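# Center a reel on the scanner glass, then stack it

## Task

The reel currently overhanging the edge of the scanner's glass must be shifted until it rests wholly and flat on the glass, keeping the same face up, and then released. Next, that same reel must be placed flat and squarely atop the pile of reels immediately left of the glass, still with the same face up, and released there. Throughout, the stack of reels standing ready on the right must stay upright.

## Robot and tools

Robot: two arms, left_arm and right_arm, each ending in a five-finger hand (right_arm has a right hand, left_arm a mirrored left hand). Base positions in the scene frame: left_arm (-0.029, +0.374, +0.017) m, quat_wxyz (+1.000, 0, 0, -0.015); right_arm (-0.014, -0.279, +0.016) m, quat_wxyz (+1.000, 0, 0, +0.002). A fixed post stands on the floor behind the arms.

Frames: the scene frame has its origin at table height, halfway between the nominal bases, +z up, +x out over the table, and left_arm toward +y. Fixed cameras and the table use the scene frame. Reported hand poses, velocities and wrist-camera poses use each arm's own base frame. Pose offsets you send are along the current Hand target's own axes. The hand point sits 0.05 m in front of the palm and 0.15 m from the wrist mount along the fingers; its +z runs along straight fingers, +y out of the palm, +x across the palm away from the thumb on the right hand (toward the thumb on the left hand). Straight fingers extend 0.06 to 0.07 m past the point; a wrist bracket on the little-finger side can strike things.

Row layout (used by execute_actions and move): one flat list of 28 numbers covering both arms, each in [-1, 1]. Order: left_arm dx, dy, dz, rx, ry, rz; left hand little, ring, middle, index, thumb_bend, thumb_turn, force_limit, speed; then the same 14 for right_arm. The six pose numbers are an offset (not a pose) from that arm's Hand target at the start of the action or move; 1.0 equals 0.6 m for dx/dy/dz and 180 degrees for rx/ry/rz, which together form one rotation vector. Every row counts from that same start, not from the prior row. All six zero means nothing new for that arm. The six finger numbers are absolute targets: +1 open/straight, -1 closed; thumb_turn -1 puts the thumb in front of the palm, +1 beside it. force_limit maps -1..+1 to about 0..10 N at the fingertip (0..15 N for the two thumb motors); speed rises from near zero at -1 to full at +0.48 and above. Hand numbers never mean 'no change': to keep a hand as is, resend the last eight numbers actually executed for it (before any were sent, use hand_measured plus hand_force_limit and hand_speed). The controller limits commanded orientation to 40 degrees from the measured one each step.

Tools:
- execute_actions(actions, cameras): actions is a list of up to 15 actions; each action is up to 15 rows, one per 1/30 s step, and a short action repeats its last row to step 15. Images come back only for an empty actions list or when cameras names them (["all"], [] or specific names).
- move(target, speed, blend, blocking, cameras): target is one 28-number row or a list of up to 15 rows, all offsets from the same starting Hand targets. speed is path top speed in m/s, 0.002 to 4.3 (default 0.25; turning limited to twice that in rad/s), one value or one per target. blend in m rounds corners (0 = stop at each). The whole list shares a 10 s cap. blocking=false returns early while motion continues. Paths do not avoid obstacles or the other arm; faster moves overshoot and hit harder.
- wait(seconds 0 to 3600, cameras): lets time pass, sends nothing.
- stop(cameras): brakes a running move.
- zoom_image(camera, region [x0, y0, x1, y1], at most 504 by 504 pixels): closer look at the newest image of one camera.
- show_instructions(): shows the reference pages.
- finished_scene(scene=1): ends the scene permanently.

Cameras: cam_head_left (896x504), cam_head_right (896x504), cam_high (896x504), cam_low (896x504), cam_left_wrist (672x504), cam_right_wrist (672x504).

Results: per arm end_effector_position (m) and end_effector_quat_wxyz in the base frame, Hand target (the last commanded pose after clipping, which the next offsets start from), Joint positions, Joint velocities (may read 'within noise'), joint torques, and for each hand hand_measured, hand_stopped_by (moving, target, force, stalled, fault), hand_load_n (positive when pushed open; a lost grip shows as load near 0), hand_force_limit, hand_speed. Calls with actions also list hand positions at some steps. A move adds a 'move:' line: done, off_target, moving, held or fault, plus limits such as paced or held. MOTOR HOT and FAULT lines warn of overheating or stops.

Practical notes: arms rest 1 to 3 cm (sometimes 5) off target, usually low, from friction and sag; that alone is not contact. A resting shortfall can be closed by sending the missing distance as an offset. With the thumb turned in front, the hand grips items roughly 0.035 to 0.065 m thick; a thumb-to-index pinch holds light items up to about 0.08 m. For gentle grips close at speed -0.94 or lower. To open, send targets more open than hand_measured; to squeeze harder raise force_limit and send a more closed target.

Avoid: dropping the reel even slightly, releasing it while moving, knocking over the right-hand stack or the pile, anything leaving the table, striking the glass, table or post hard, hands or arms touching each other, excessive finger load, and keeping arms stretched or pushing for long (motors overheat, and at 100 °C the arm goes limp).

Each tool is called as name(argument=value, ...) on one line, values as JSON.

Reference images:

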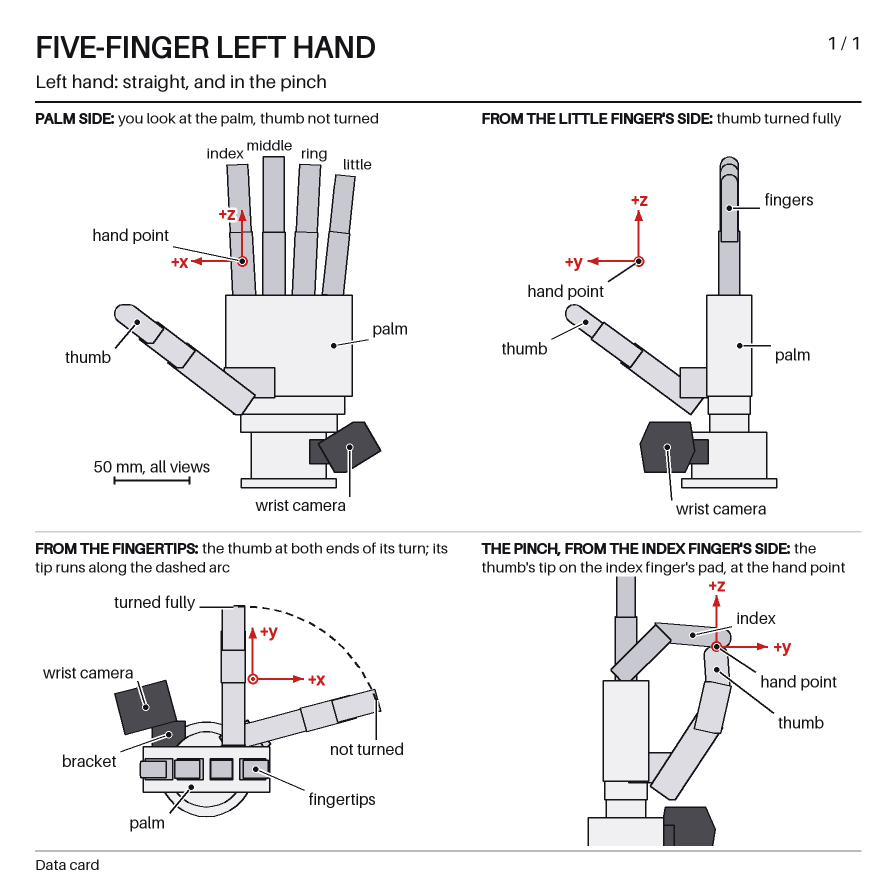

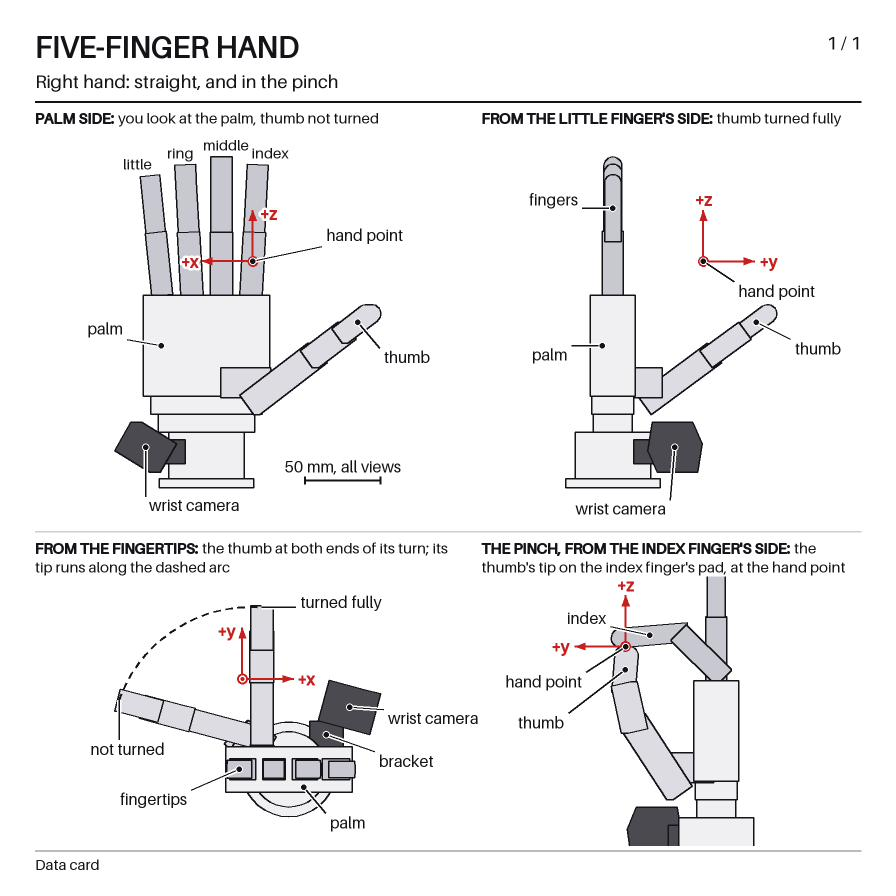

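## Session

execute_actions(actions=[])

Scene clock: 0.00 s.
left_arm: end_effector_position=(+0.3721, -0.2365, +0.2285) hand_measured=(+1.000, +1.000, +1.000, +1.000, +1.000, +1.000) hand_load_n=(+0.0, -0.5, +0.0, +0.0, +0.0, +0.0) hand_stopped_by=(target, target, target, target, target, target) hand_force_limit=0.00 hand_speed=-0.80 end_effector_quat_wxyz=(-0.023, +0.771, -0.595, +0.226) | right_arm: end_effector_position=(+0.1979, +0.2866, +0.1298) hand_measured=(+1.000, +1.000, +1.000, +1.000, +1.000, +1.000) hand_load_n=(+0.0, +0.0, +0.0, +0.0, +0.0, +0.0) hand_stopped_by=(target, target, target, target, target, target) hand_force_limit=0.00 hand_speed=-0.80 end_effector_quat_wxyz=(+0.187, +0.811, +0.017, +0.554)
Joint positions: left_arm=[-0.394 1.243 1.155 -1.031 0.072 -0.666] | right_arm=[1.462 1.711 1.055 -1.443 1.197 0.214]
Joint velocities: within noise
Joint torques (N m): no reading
Heat: left arm: hottest shoulder 32 °C; right arm: hottest wrist roll 32 °C.
Hand target: left_arm +0.3780, -0.2389, +0.2368; -0.025, +0.769, -0.594, +0.235 | right_arm +0.1987, +0.2929, +0.1345; +0.178, +0.812, +0.011, +0.556

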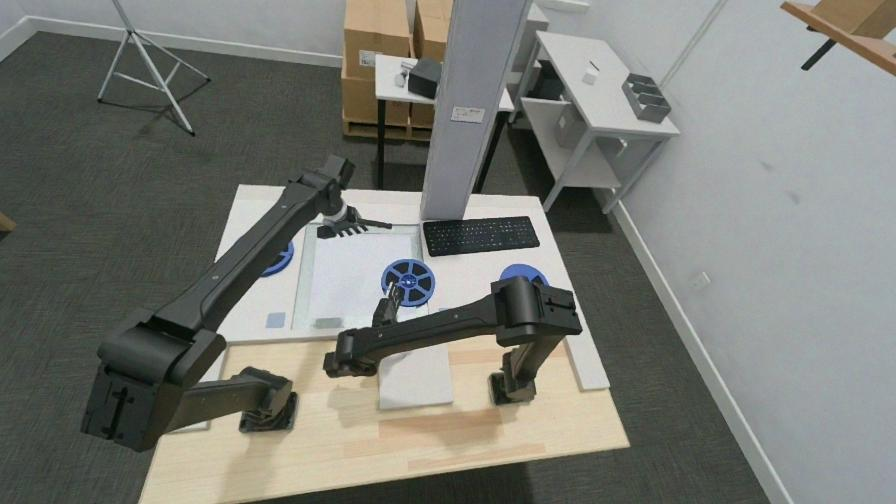

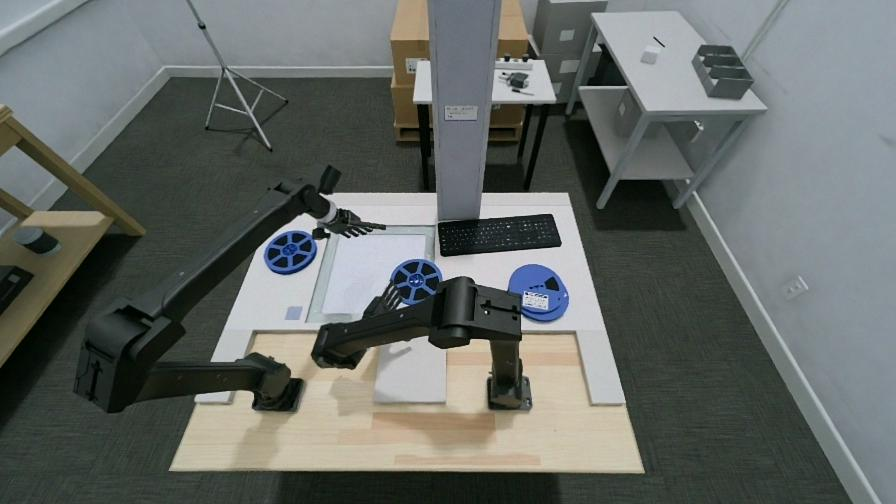

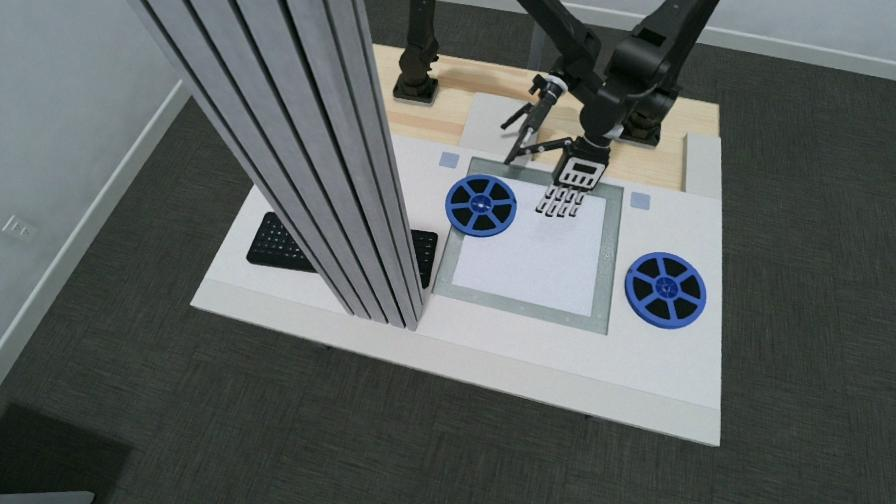

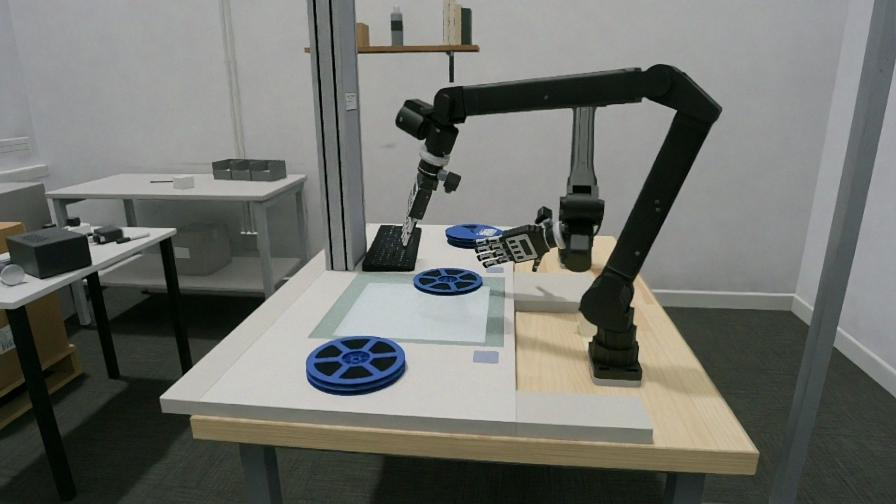

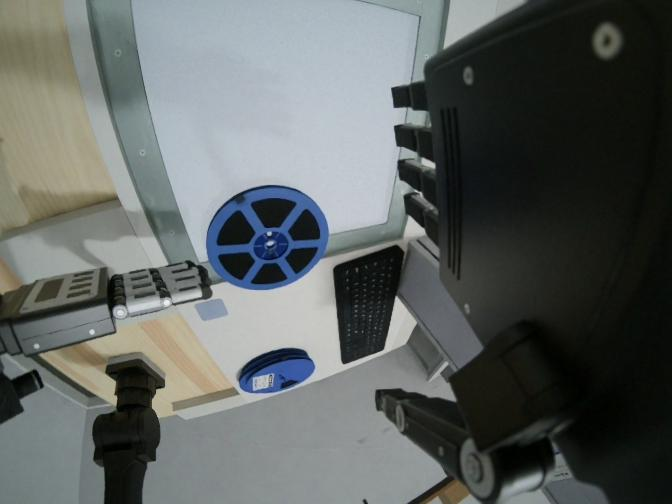

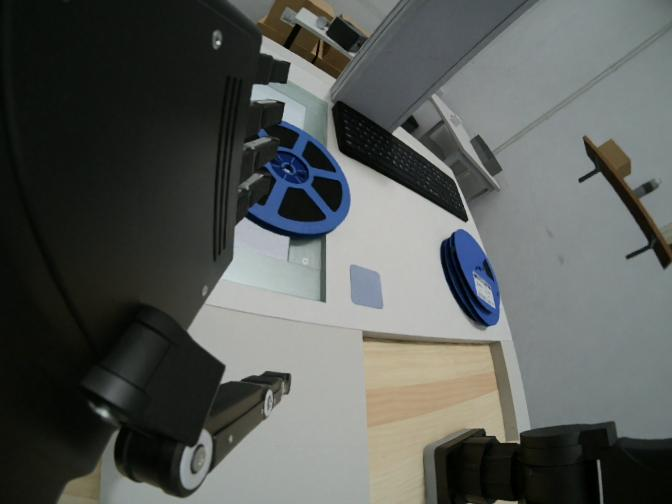

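zoom_image(camera="cam_high", region=[400, 120, 720, 360])

zoom_image(camera="cam_low", region=[290, 200, 530, 400])

zoom_image(camera="cam_head_right", region=[250, 200, 590, 350])

Scaled by 1.575 from the camera's image (finer frame: 1280x720).

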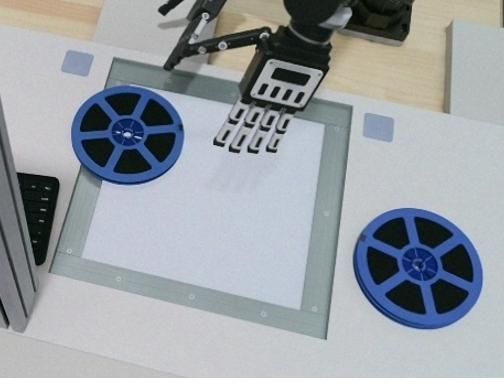

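Scaled by 2.100 from the camera's image (finer frame: 1280x720).

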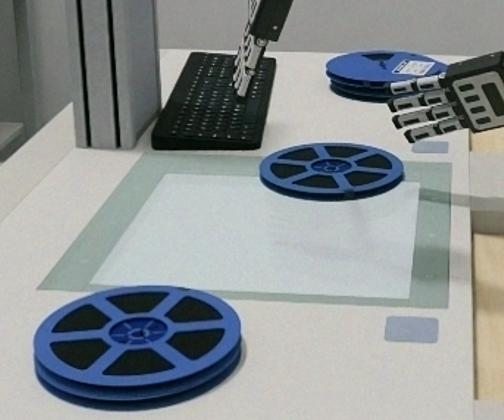

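Scaled by 1.482 from the camera's image (finer frame: 1280x720).

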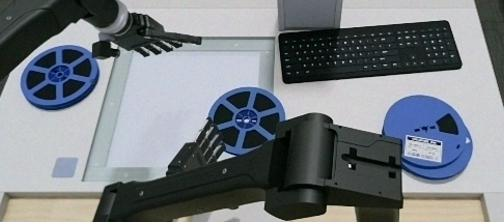

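zoom_image(camera="cam_right_wrist", region=[230, 90, 530, 340])

zoom_image(camera="cam_left_wrist", region=[100, 130, 420, 410])

zoom_image(camera="cam_low", region=[380, 240, 520, 310])

zoom_image(camera="cam_low", region=[290, 320, 420, 410])

Scaled by 1.680 from the camera's image (finer frame: 960x720).

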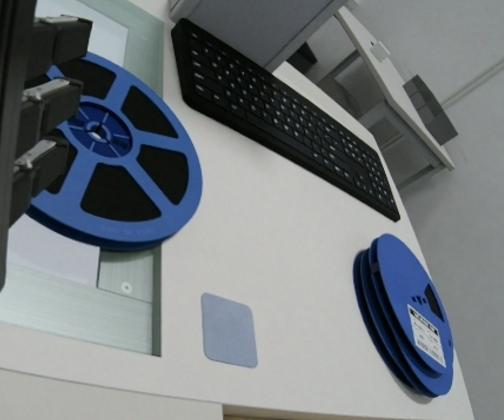

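Scaled by 1.575 from the camera's image (finer frame: 960x720).

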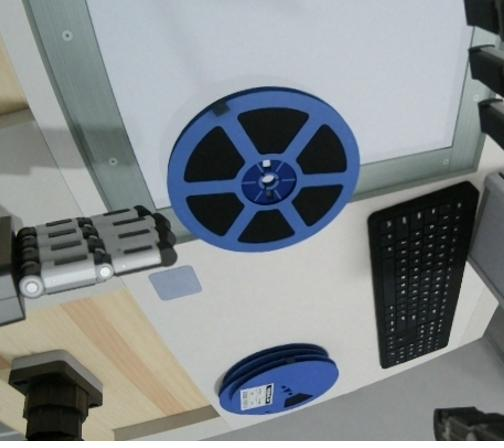

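Scaled by 3.600 from the camera's image (finer frame: 1280x720).

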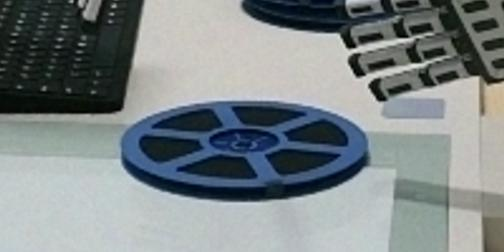

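Scaled by 3.877 from the camera's image (finer frame: 1280x720).

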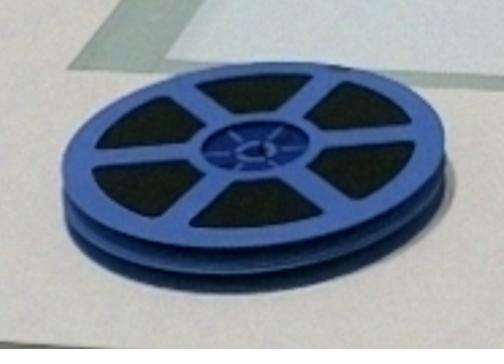

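move(target=[-0.2203,-0.1118,-0.0352,-0.0149,-0.1631,-0.4194,1,1,1,1,1,1,0,-0.8,0,0,0,0,0,0,1,1,1,1,1,1,0,-0.8], speed=0.2, cameras=["all"])

Scene clock: 13.93 s.
left_arm: end_effector_position=(+0.3917, -0.0928, +0.2191) hand_measured=(+1.000, +1.000, +1.000, +1.000, +1.000, +1.000) hand_load_n=(+0.0, +0.0, +0.0, +0.0, +0.0, +0.0) hand_stopped_by=(target, target, target, target, target, target) hand_force_limit=0.00 hand_speed=-0.80 end_effector_quat_wxyz=(-0.003, +1.000, +0.005, -0.011) | right_arm: end_effector_position=(+0.1979, +0.2866, +0.1298) hand_measured=(+1.000, +1.000, +1.000, +1.000, +1.000, +1.000) hand_load_n=(+0.0, -0.5, +0.0, +0.0, +0.0, +0.0) hand_stopped_by=(target, target, target, target, target, target) hand_force_limit=0.00 hand_speed=-0.80 end_effector_quat_wxyz=(+0.187, +0.811, +0.017, +0.554)
Joint positions: left_arm=[-0.092 1.302 1.236 -1.527 -0.003 -1.673] | right_arm=[1.462 1.711 1.055 -1.443 1.197 0.214]
Joint torques (N m): left_arm=[0.91 -7.36 10.45 -0.43 0.16 -0.11] | right_arm=[-0.79 -11.99 7.38 -0.36 0.53 -0.02]
Heat: left arm: hottest shoulder 32 °C; right arm: hottest elbow 32 °C.
Hand target: left_arm +0.4058, -0.0918, +0.2330; +0.000, +1.000, +0.015, +0.000 | right_arm +0.1987, +0.2929, +0.1345; +0.178, +0.812, +0.011, +0.556
Off the commanded pose: left_arm 0.020 m, 2 deg | right_arm 0.008 m, 1 deg.
move: off_target (left_arm)
cam_left_wrist: T_world_to_cam=[[0.21156, 0.9771, 0.02283, 0.00101], [0.8837, -0.20121, 0.42259, -0.45157], [0.4175, -0.06922, -0.90603, 0.14591]] pos_world=[0.33792, -0.08174, 0.32301]

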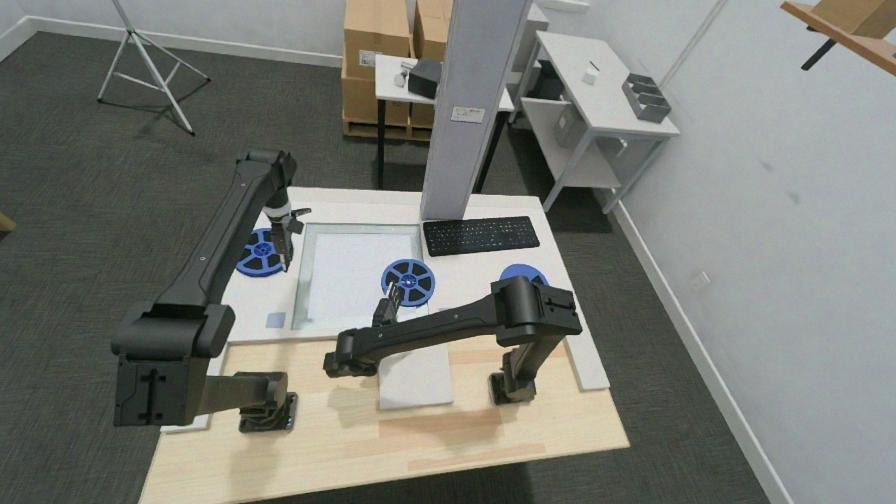

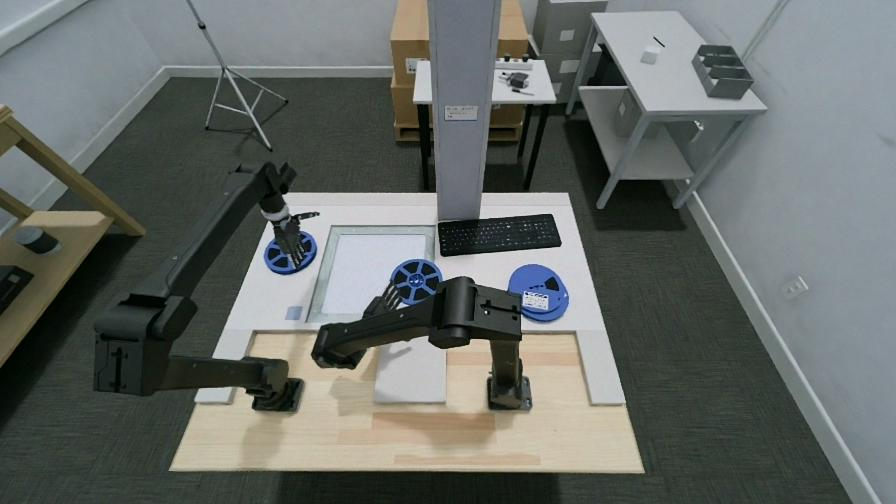

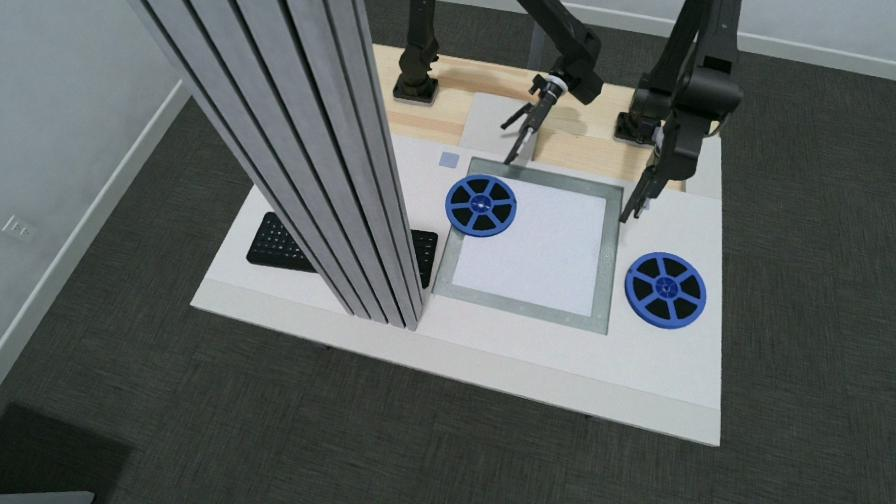

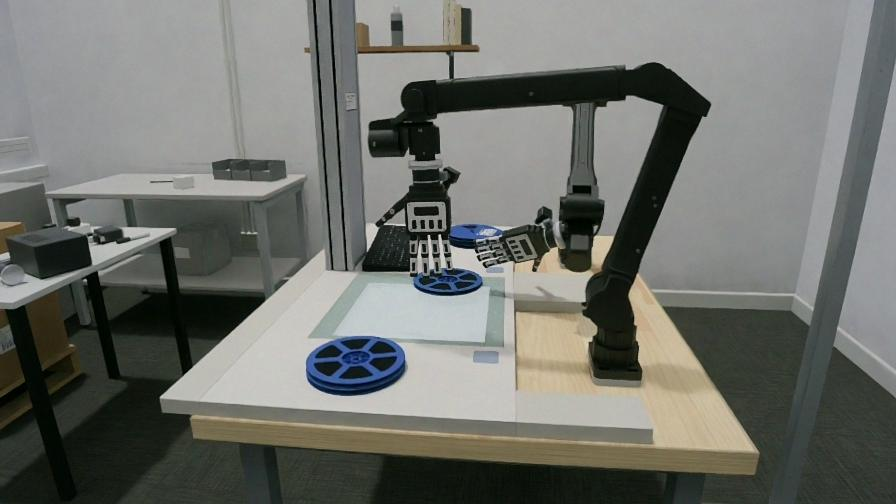

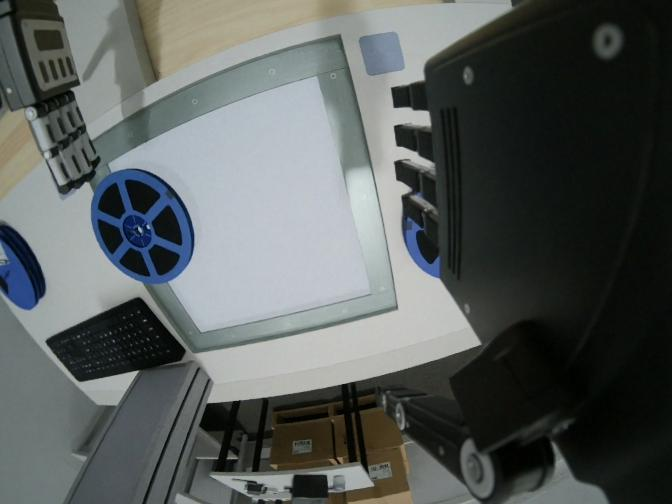

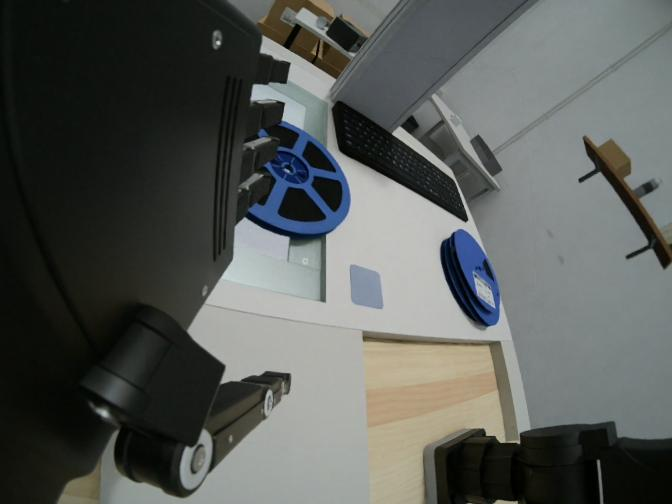

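move(target=[[0,0,0,0,0,0,1,1,1,1,1,1,0,-0.8,0.2891,0.311,0.0343,0.06,-0.19,0.004,1,1,1,1,1,1,0,-0.8],[0,0,0,0,0,0,1,1,1,1,1,1,0,-0.8,0.1085,0.304,0.2302,0.1209,-0.3776,0.0075,1,1,1,1,1,1,0,-0.8]], speed=0.2, blend=0.03, cameras=["all"])

Scene clock: 18.53 s.
left_arm: end_effector_position=(+0.3917, -0.0928, +0.2191) hand_measured=(+1.000, +1.000, +1.000, +1.000, +1.000, +1.000) hand_load_n=(+0.0, +0.0, +0.0, +0.0, +0.0, +0.0) hand_stopped_by=(target, target, target, target, target, target) hand_force_limit=0.00 hand_speed=-0.80 end_effector_quat_wxyz=(-0.003, +1.000, +0.006, -0.011) | right_arm: end_effector_position=(+0.3112, +0.0985, +0.2020) hand_measured=(+1.000, +1.000, +1.000, +1.000, +1.000, +1.000) hand_load_n=(+0.0, +0.0, +0.0, +0.0, +0.0, +0.0) hand_stopped_by=(target, target, target, target, target, target) hand_force_limit=0.00 hand_speed=-0.80 end_effector_quat_wxyz=(+0.003, +1.000, -0.001, -0.004)
Joint positions: left_arm=[-0.092 1.302 1.236 -1.527 -0.003 -1.673] | right_arm=[0.437 1.338 1.219 -1.462 0.003 -1.132]
Joint torques (N m): left_arm=[0.85 -7.3 10.45 -0.46 0.17 -0.12] | right_arm=[-1.49 -9.11 9.06 0.49 -0.13 -0.06]
Heat: left arm: hottest shoulder 32 °C; right arm: hottest elbow 33 °C.
Hand target: left_arm +0.4058, -0.0918, +0.2331; +0.000, +1.000, +0.015, +0.000 | right_arm +0.3159, +0.0979, +0.2040; +0.000, +1.000, +0.000, +0.000
Off the commanded pose: left_arm 0.020 m, 2 deg | right_arm 0.005 m, 1 deg.
move: done
cam_left_wrist: T_world_to_cam=[[0.21083, 0.97725, 0.02292, 0.00124], [0.88384, -0.20058, 0.42261, -0.45157], [0.4176, -0.06884, -0.90602, 0.14591]] pos_world=[0.33792, -0.08174, 0.32301]
cam_right_wrist: T_world_to_cam=[[0.28187, -0.95927, -0.01853, 0.01238], [-0.81757, -0.25025, 0.51861, 0.17375], [-0.50213, -0.13103, -0.85481, 0.4551]] pos_world=[0.36708, 0.11499, 0.29914]

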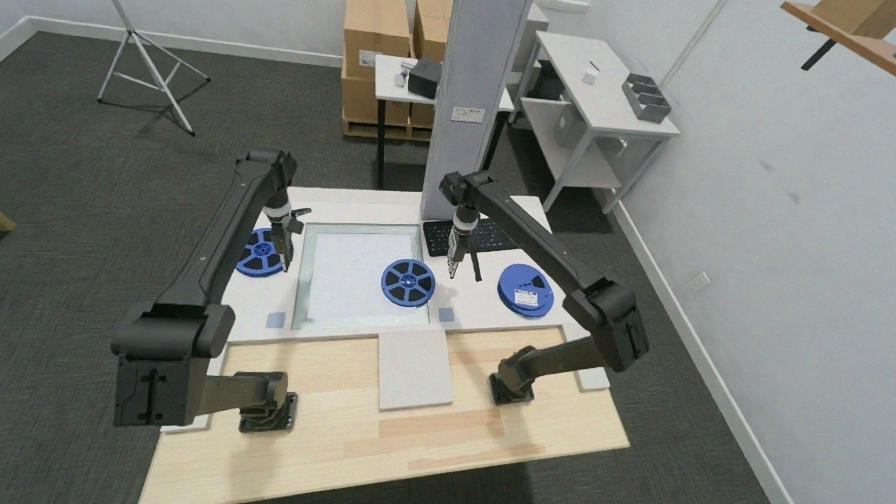

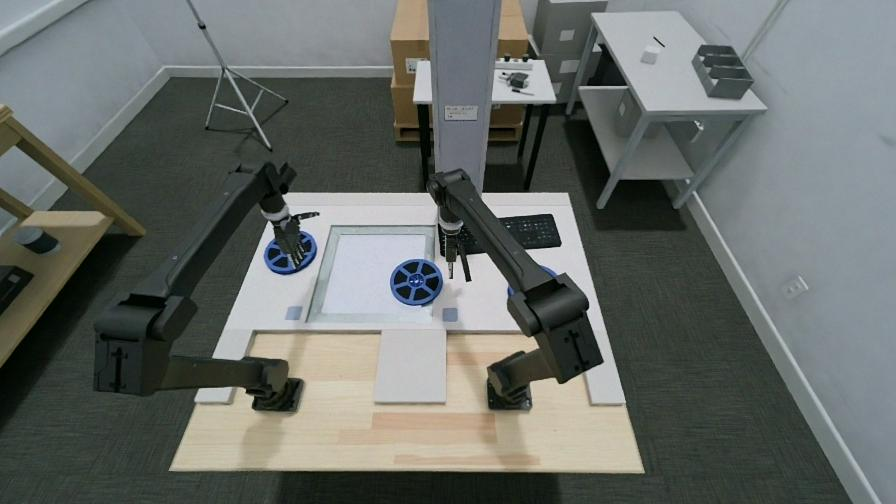

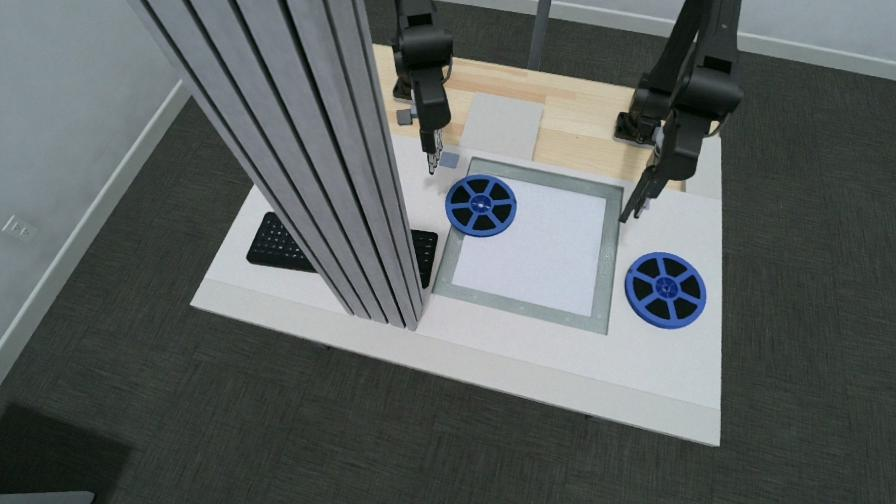

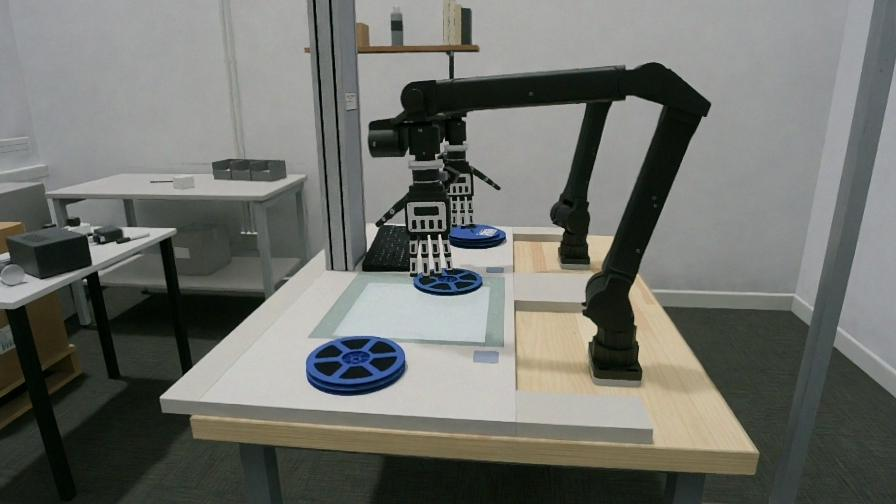

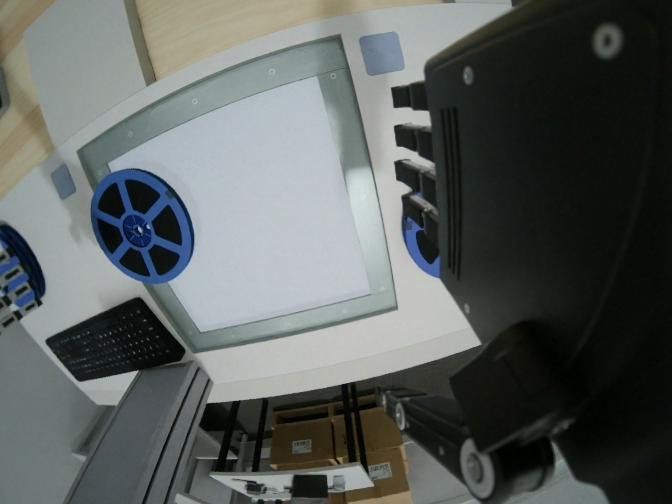

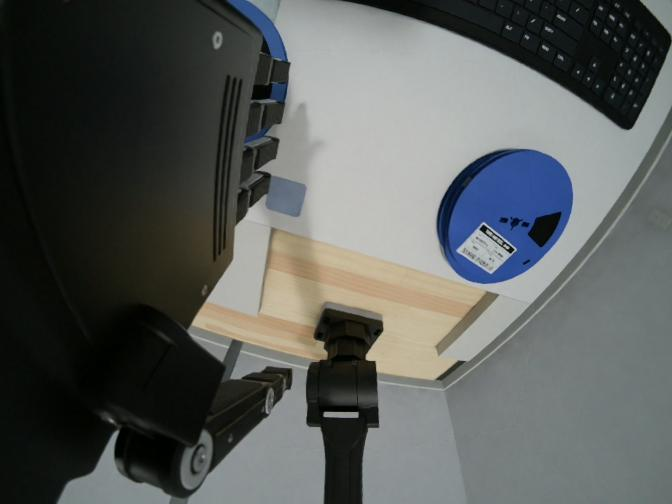

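zoom_image(camera="cam_high", region=[380, 100, 540, 250])

zoom_image(camera="cam_head_right", region=[380, 160, 540, 330])

zoom_image(camera="cam_low", region=[380, 140, 540, 310])

Scaled by 3.150 from the camera's image (finer frame: 1280x720).

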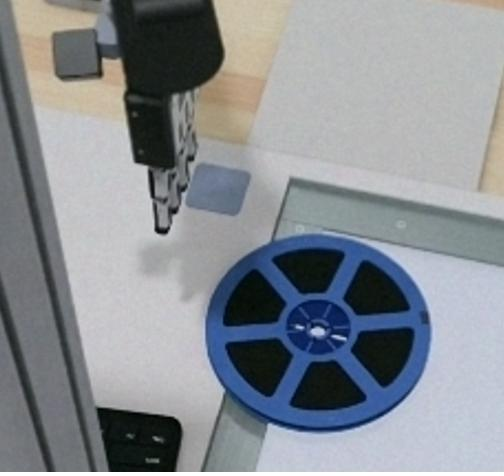

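Scaled by 2.965 from the camera's image (finer frame: 1280x720).

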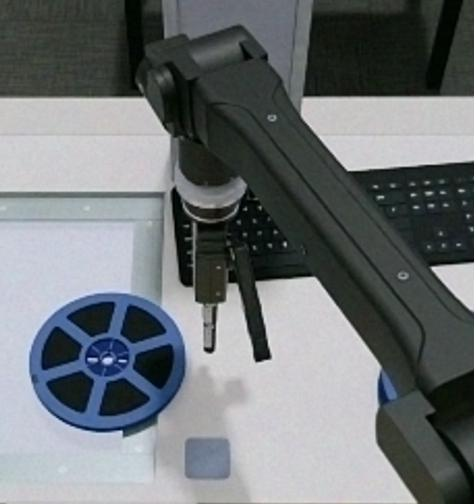

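Scaled by 2.965 from the camera's image (finer frame: 1280x720).

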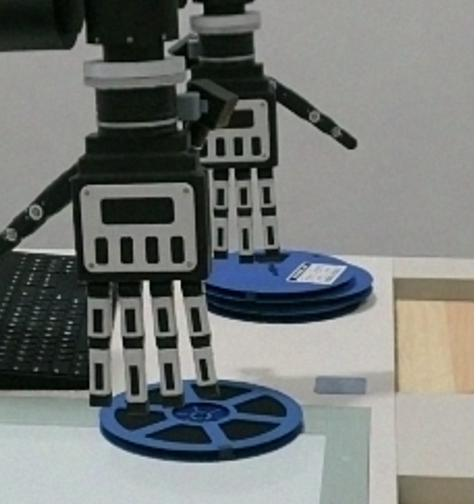

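move(target=[0,0,0,0,0,0,1,1,1,1,1,1,0,-0.8,0,0.0167,0.1417,0,0,0,1,1,1,1,1,1,0,-0.8], speed=0.1, cameras=["all"])

zoom_image(camera="cam_high", region=[380, 100, 540, 250])

zoom_image(camera="cam_head_right", region=[380, 160, 540, 330])

zoom_image(camera="cam_right_wrist", region=[180, 0, 430, 250])

Scene clock: 21.97 s.
left_arm: end_effector_position=(+0.3917, -0.0928, +0.2191) hand_measured=(+1.000, +1.000, +1.000, +1.000, +1.000, +1.000) hand_load_n=(+0.0, +0.0, +0.0, +0.0, +0.0, +0.0) hand_stopped_by=(target, target, target, target, target, target) hand_force_limit=0.00 hand_speed=-0.80 end_effector_quat_wxyz=(-0.003, +1.000, +0.006, -0.011) | right_arm: end_effector_position=(+0.3120, +0.0898, +0.1207) hand_measured=(+1.000, +1.000, +1.000, +1.000, +1.000, +1.000) hand_load_n=(+0.0, +0.0, +0.0, +0.0, +0.0, +0.0) hand_stopped_by=(target, target, target, target, target, target) hand_force_limit=0.00 hand_speed=-0.80 end_effector_quat_wxyz=(+0.002, +1.000, +0.001, -0.002)
Joint positions: left_arm=[-0.092 1.302 1.236 -1.527 -0.003 -1.673] | right_arm=[0.415 1.376 1.038 -1.238 0.002 -1.157]
Joint torques (N m): left_arm=[0.62 -7.3 10.47 -0.49 0.17 -0.12] | right_arm=[-1.67 -8.82 8.02 0.69 -0.13 -0.07]
Heat: left arm: hottest shoulder 32 °C; right arm: hottest elbow 34 °C.
Hand target: left_arm +0.4058, -0.0918, +0.2331; +0.000, +1.000, +0.015, +0.000 | right_arm +0.3159, +0.0879, +0.1189; +0.000, +1.000, +0.000, +0.000
Off the commanded pose: left_arm 0.020 m, 2 deg | right_arm 0.005 m, 0 deg.
move: done
cam_left_wrist: T_world_to_cam=[[0.21083, 0.97725, 0.02292, 0.00124], [0.88384, -0.20058, 0.42261, -0.45157], [0.4176, -0.06884, -0.90602, 0.14591]] pos_world=[0.33792, -0.08174, 0.32301]
cam_right_wrist: T_world_to_cam=[[0.28485, -0.95837, -0.01977, 0.00141], [-0.81901, -0.25404, 0.51448, 0.21572], [-0.49809, -0.13035, -0.85727, 0.38389]] pos_world=[0.36748, 0.10619, 0.21814]

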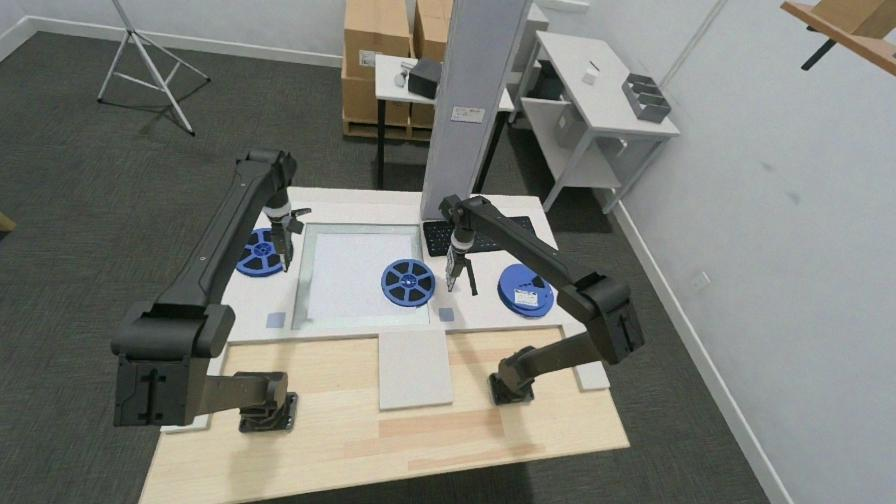

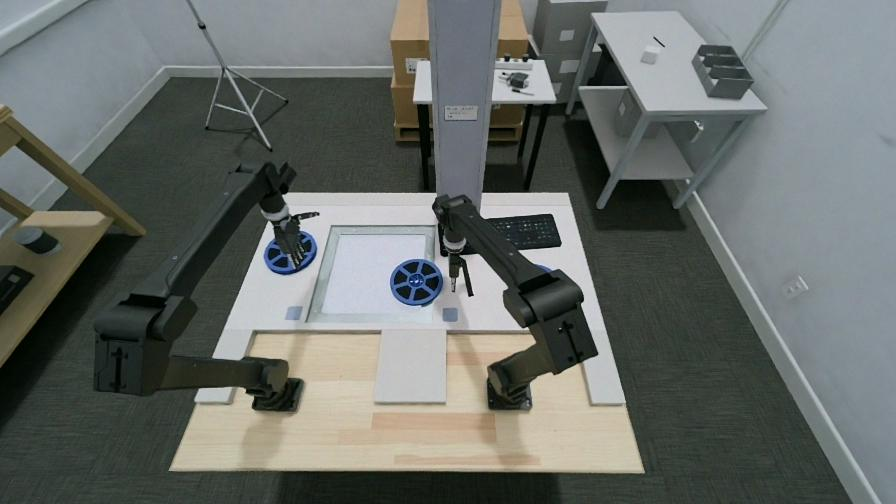

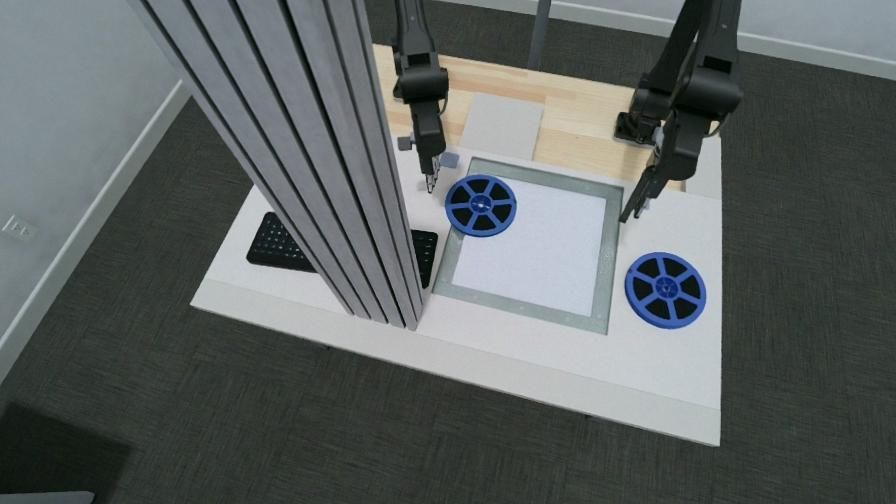

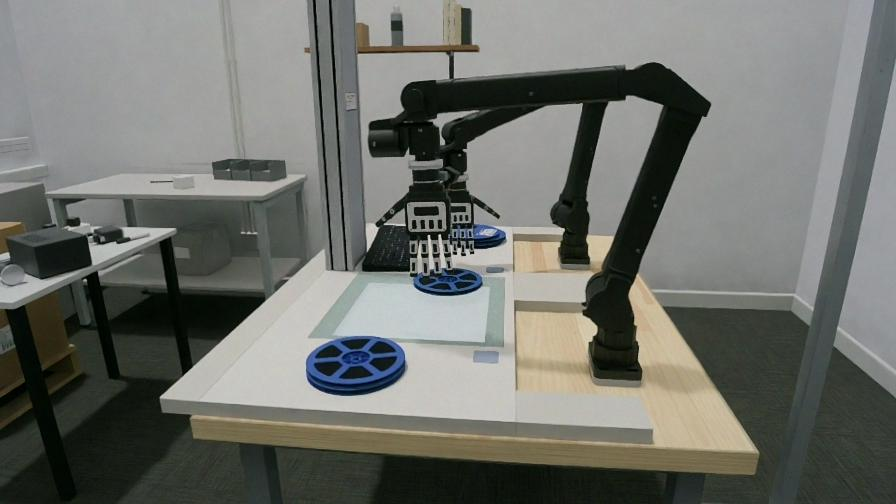

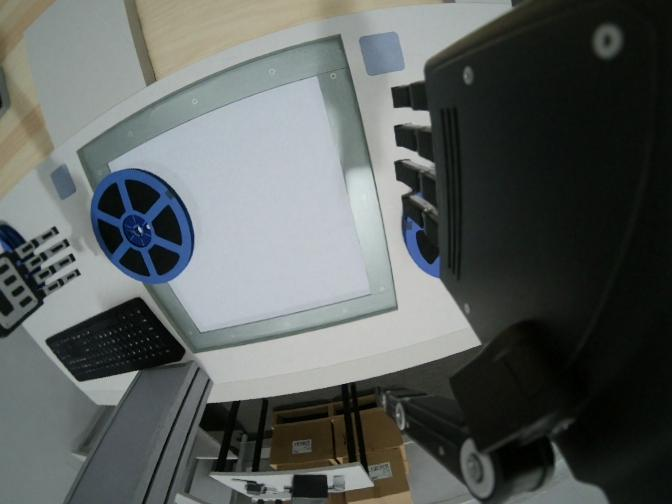

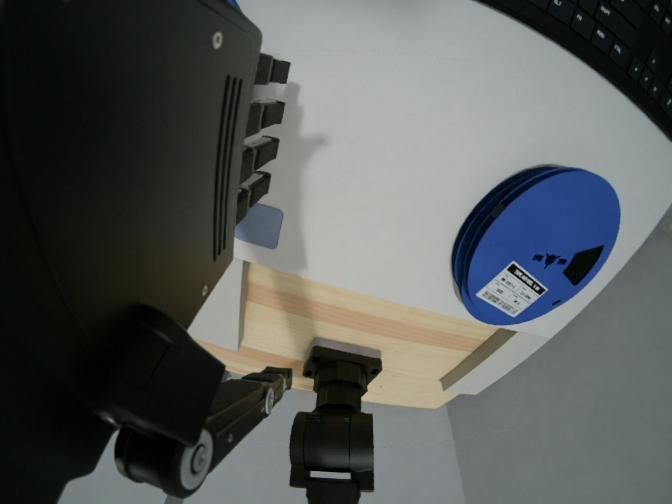

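Scaled by 3.150 from the camera's image (finer frame: 1280x720).

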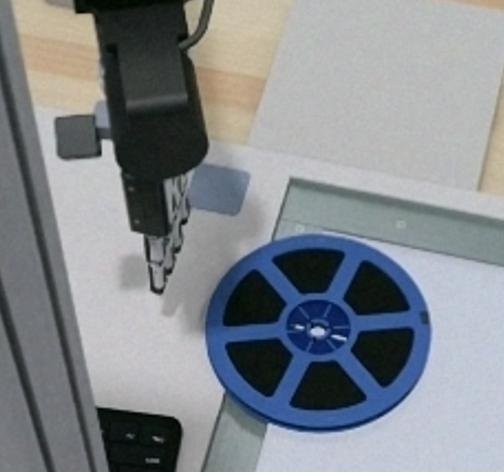

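Scaled by 2.965 from the camera's image (finer frame: 1280x720).

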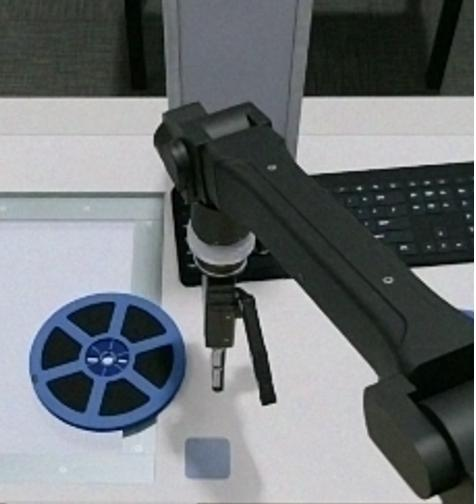

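Scaled by 2.016 from the camera's image (finer frame: 960x720).

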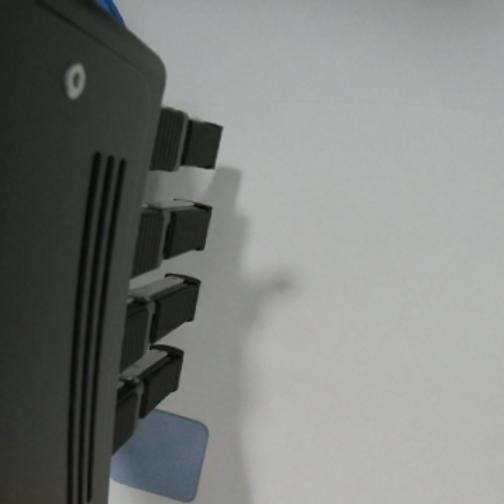

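zoom_image(camera="cam_head_right", region=[260, 200, 500, 340])

zoom_image(camera="cam_head_left", region=[230, 200, 500, 340])

zoom_image(camera="cam_low", region=[290, 240, 530, 380])

zoom_image(camera="cam_high", region=[420, 130, 660, 350])

Scaled by 2.100 from the camera's image (finer frame: 1280x720).

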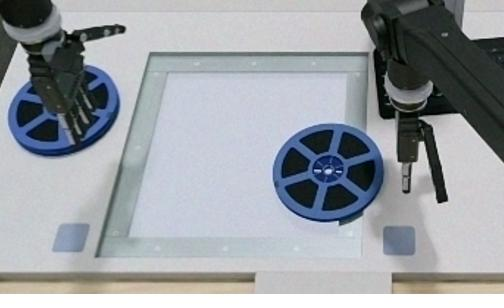

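Scaled by 1.867 from the camera's image (finer frame: 1280x720).

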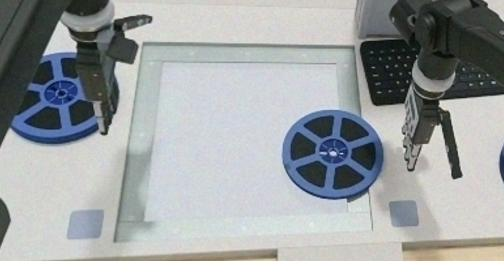

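Scaled by 2.100 from the camera's image (finer frame: 1280x720).

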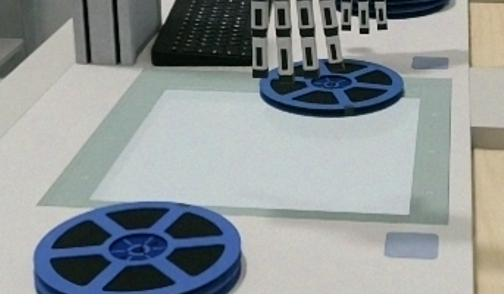

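Scaled by 2.100 from the camera's image (finer frame: 1280x720).

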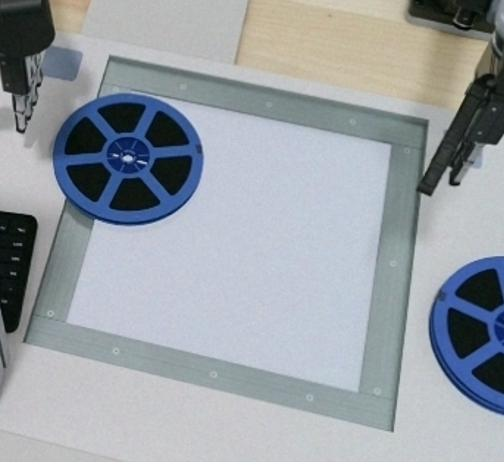

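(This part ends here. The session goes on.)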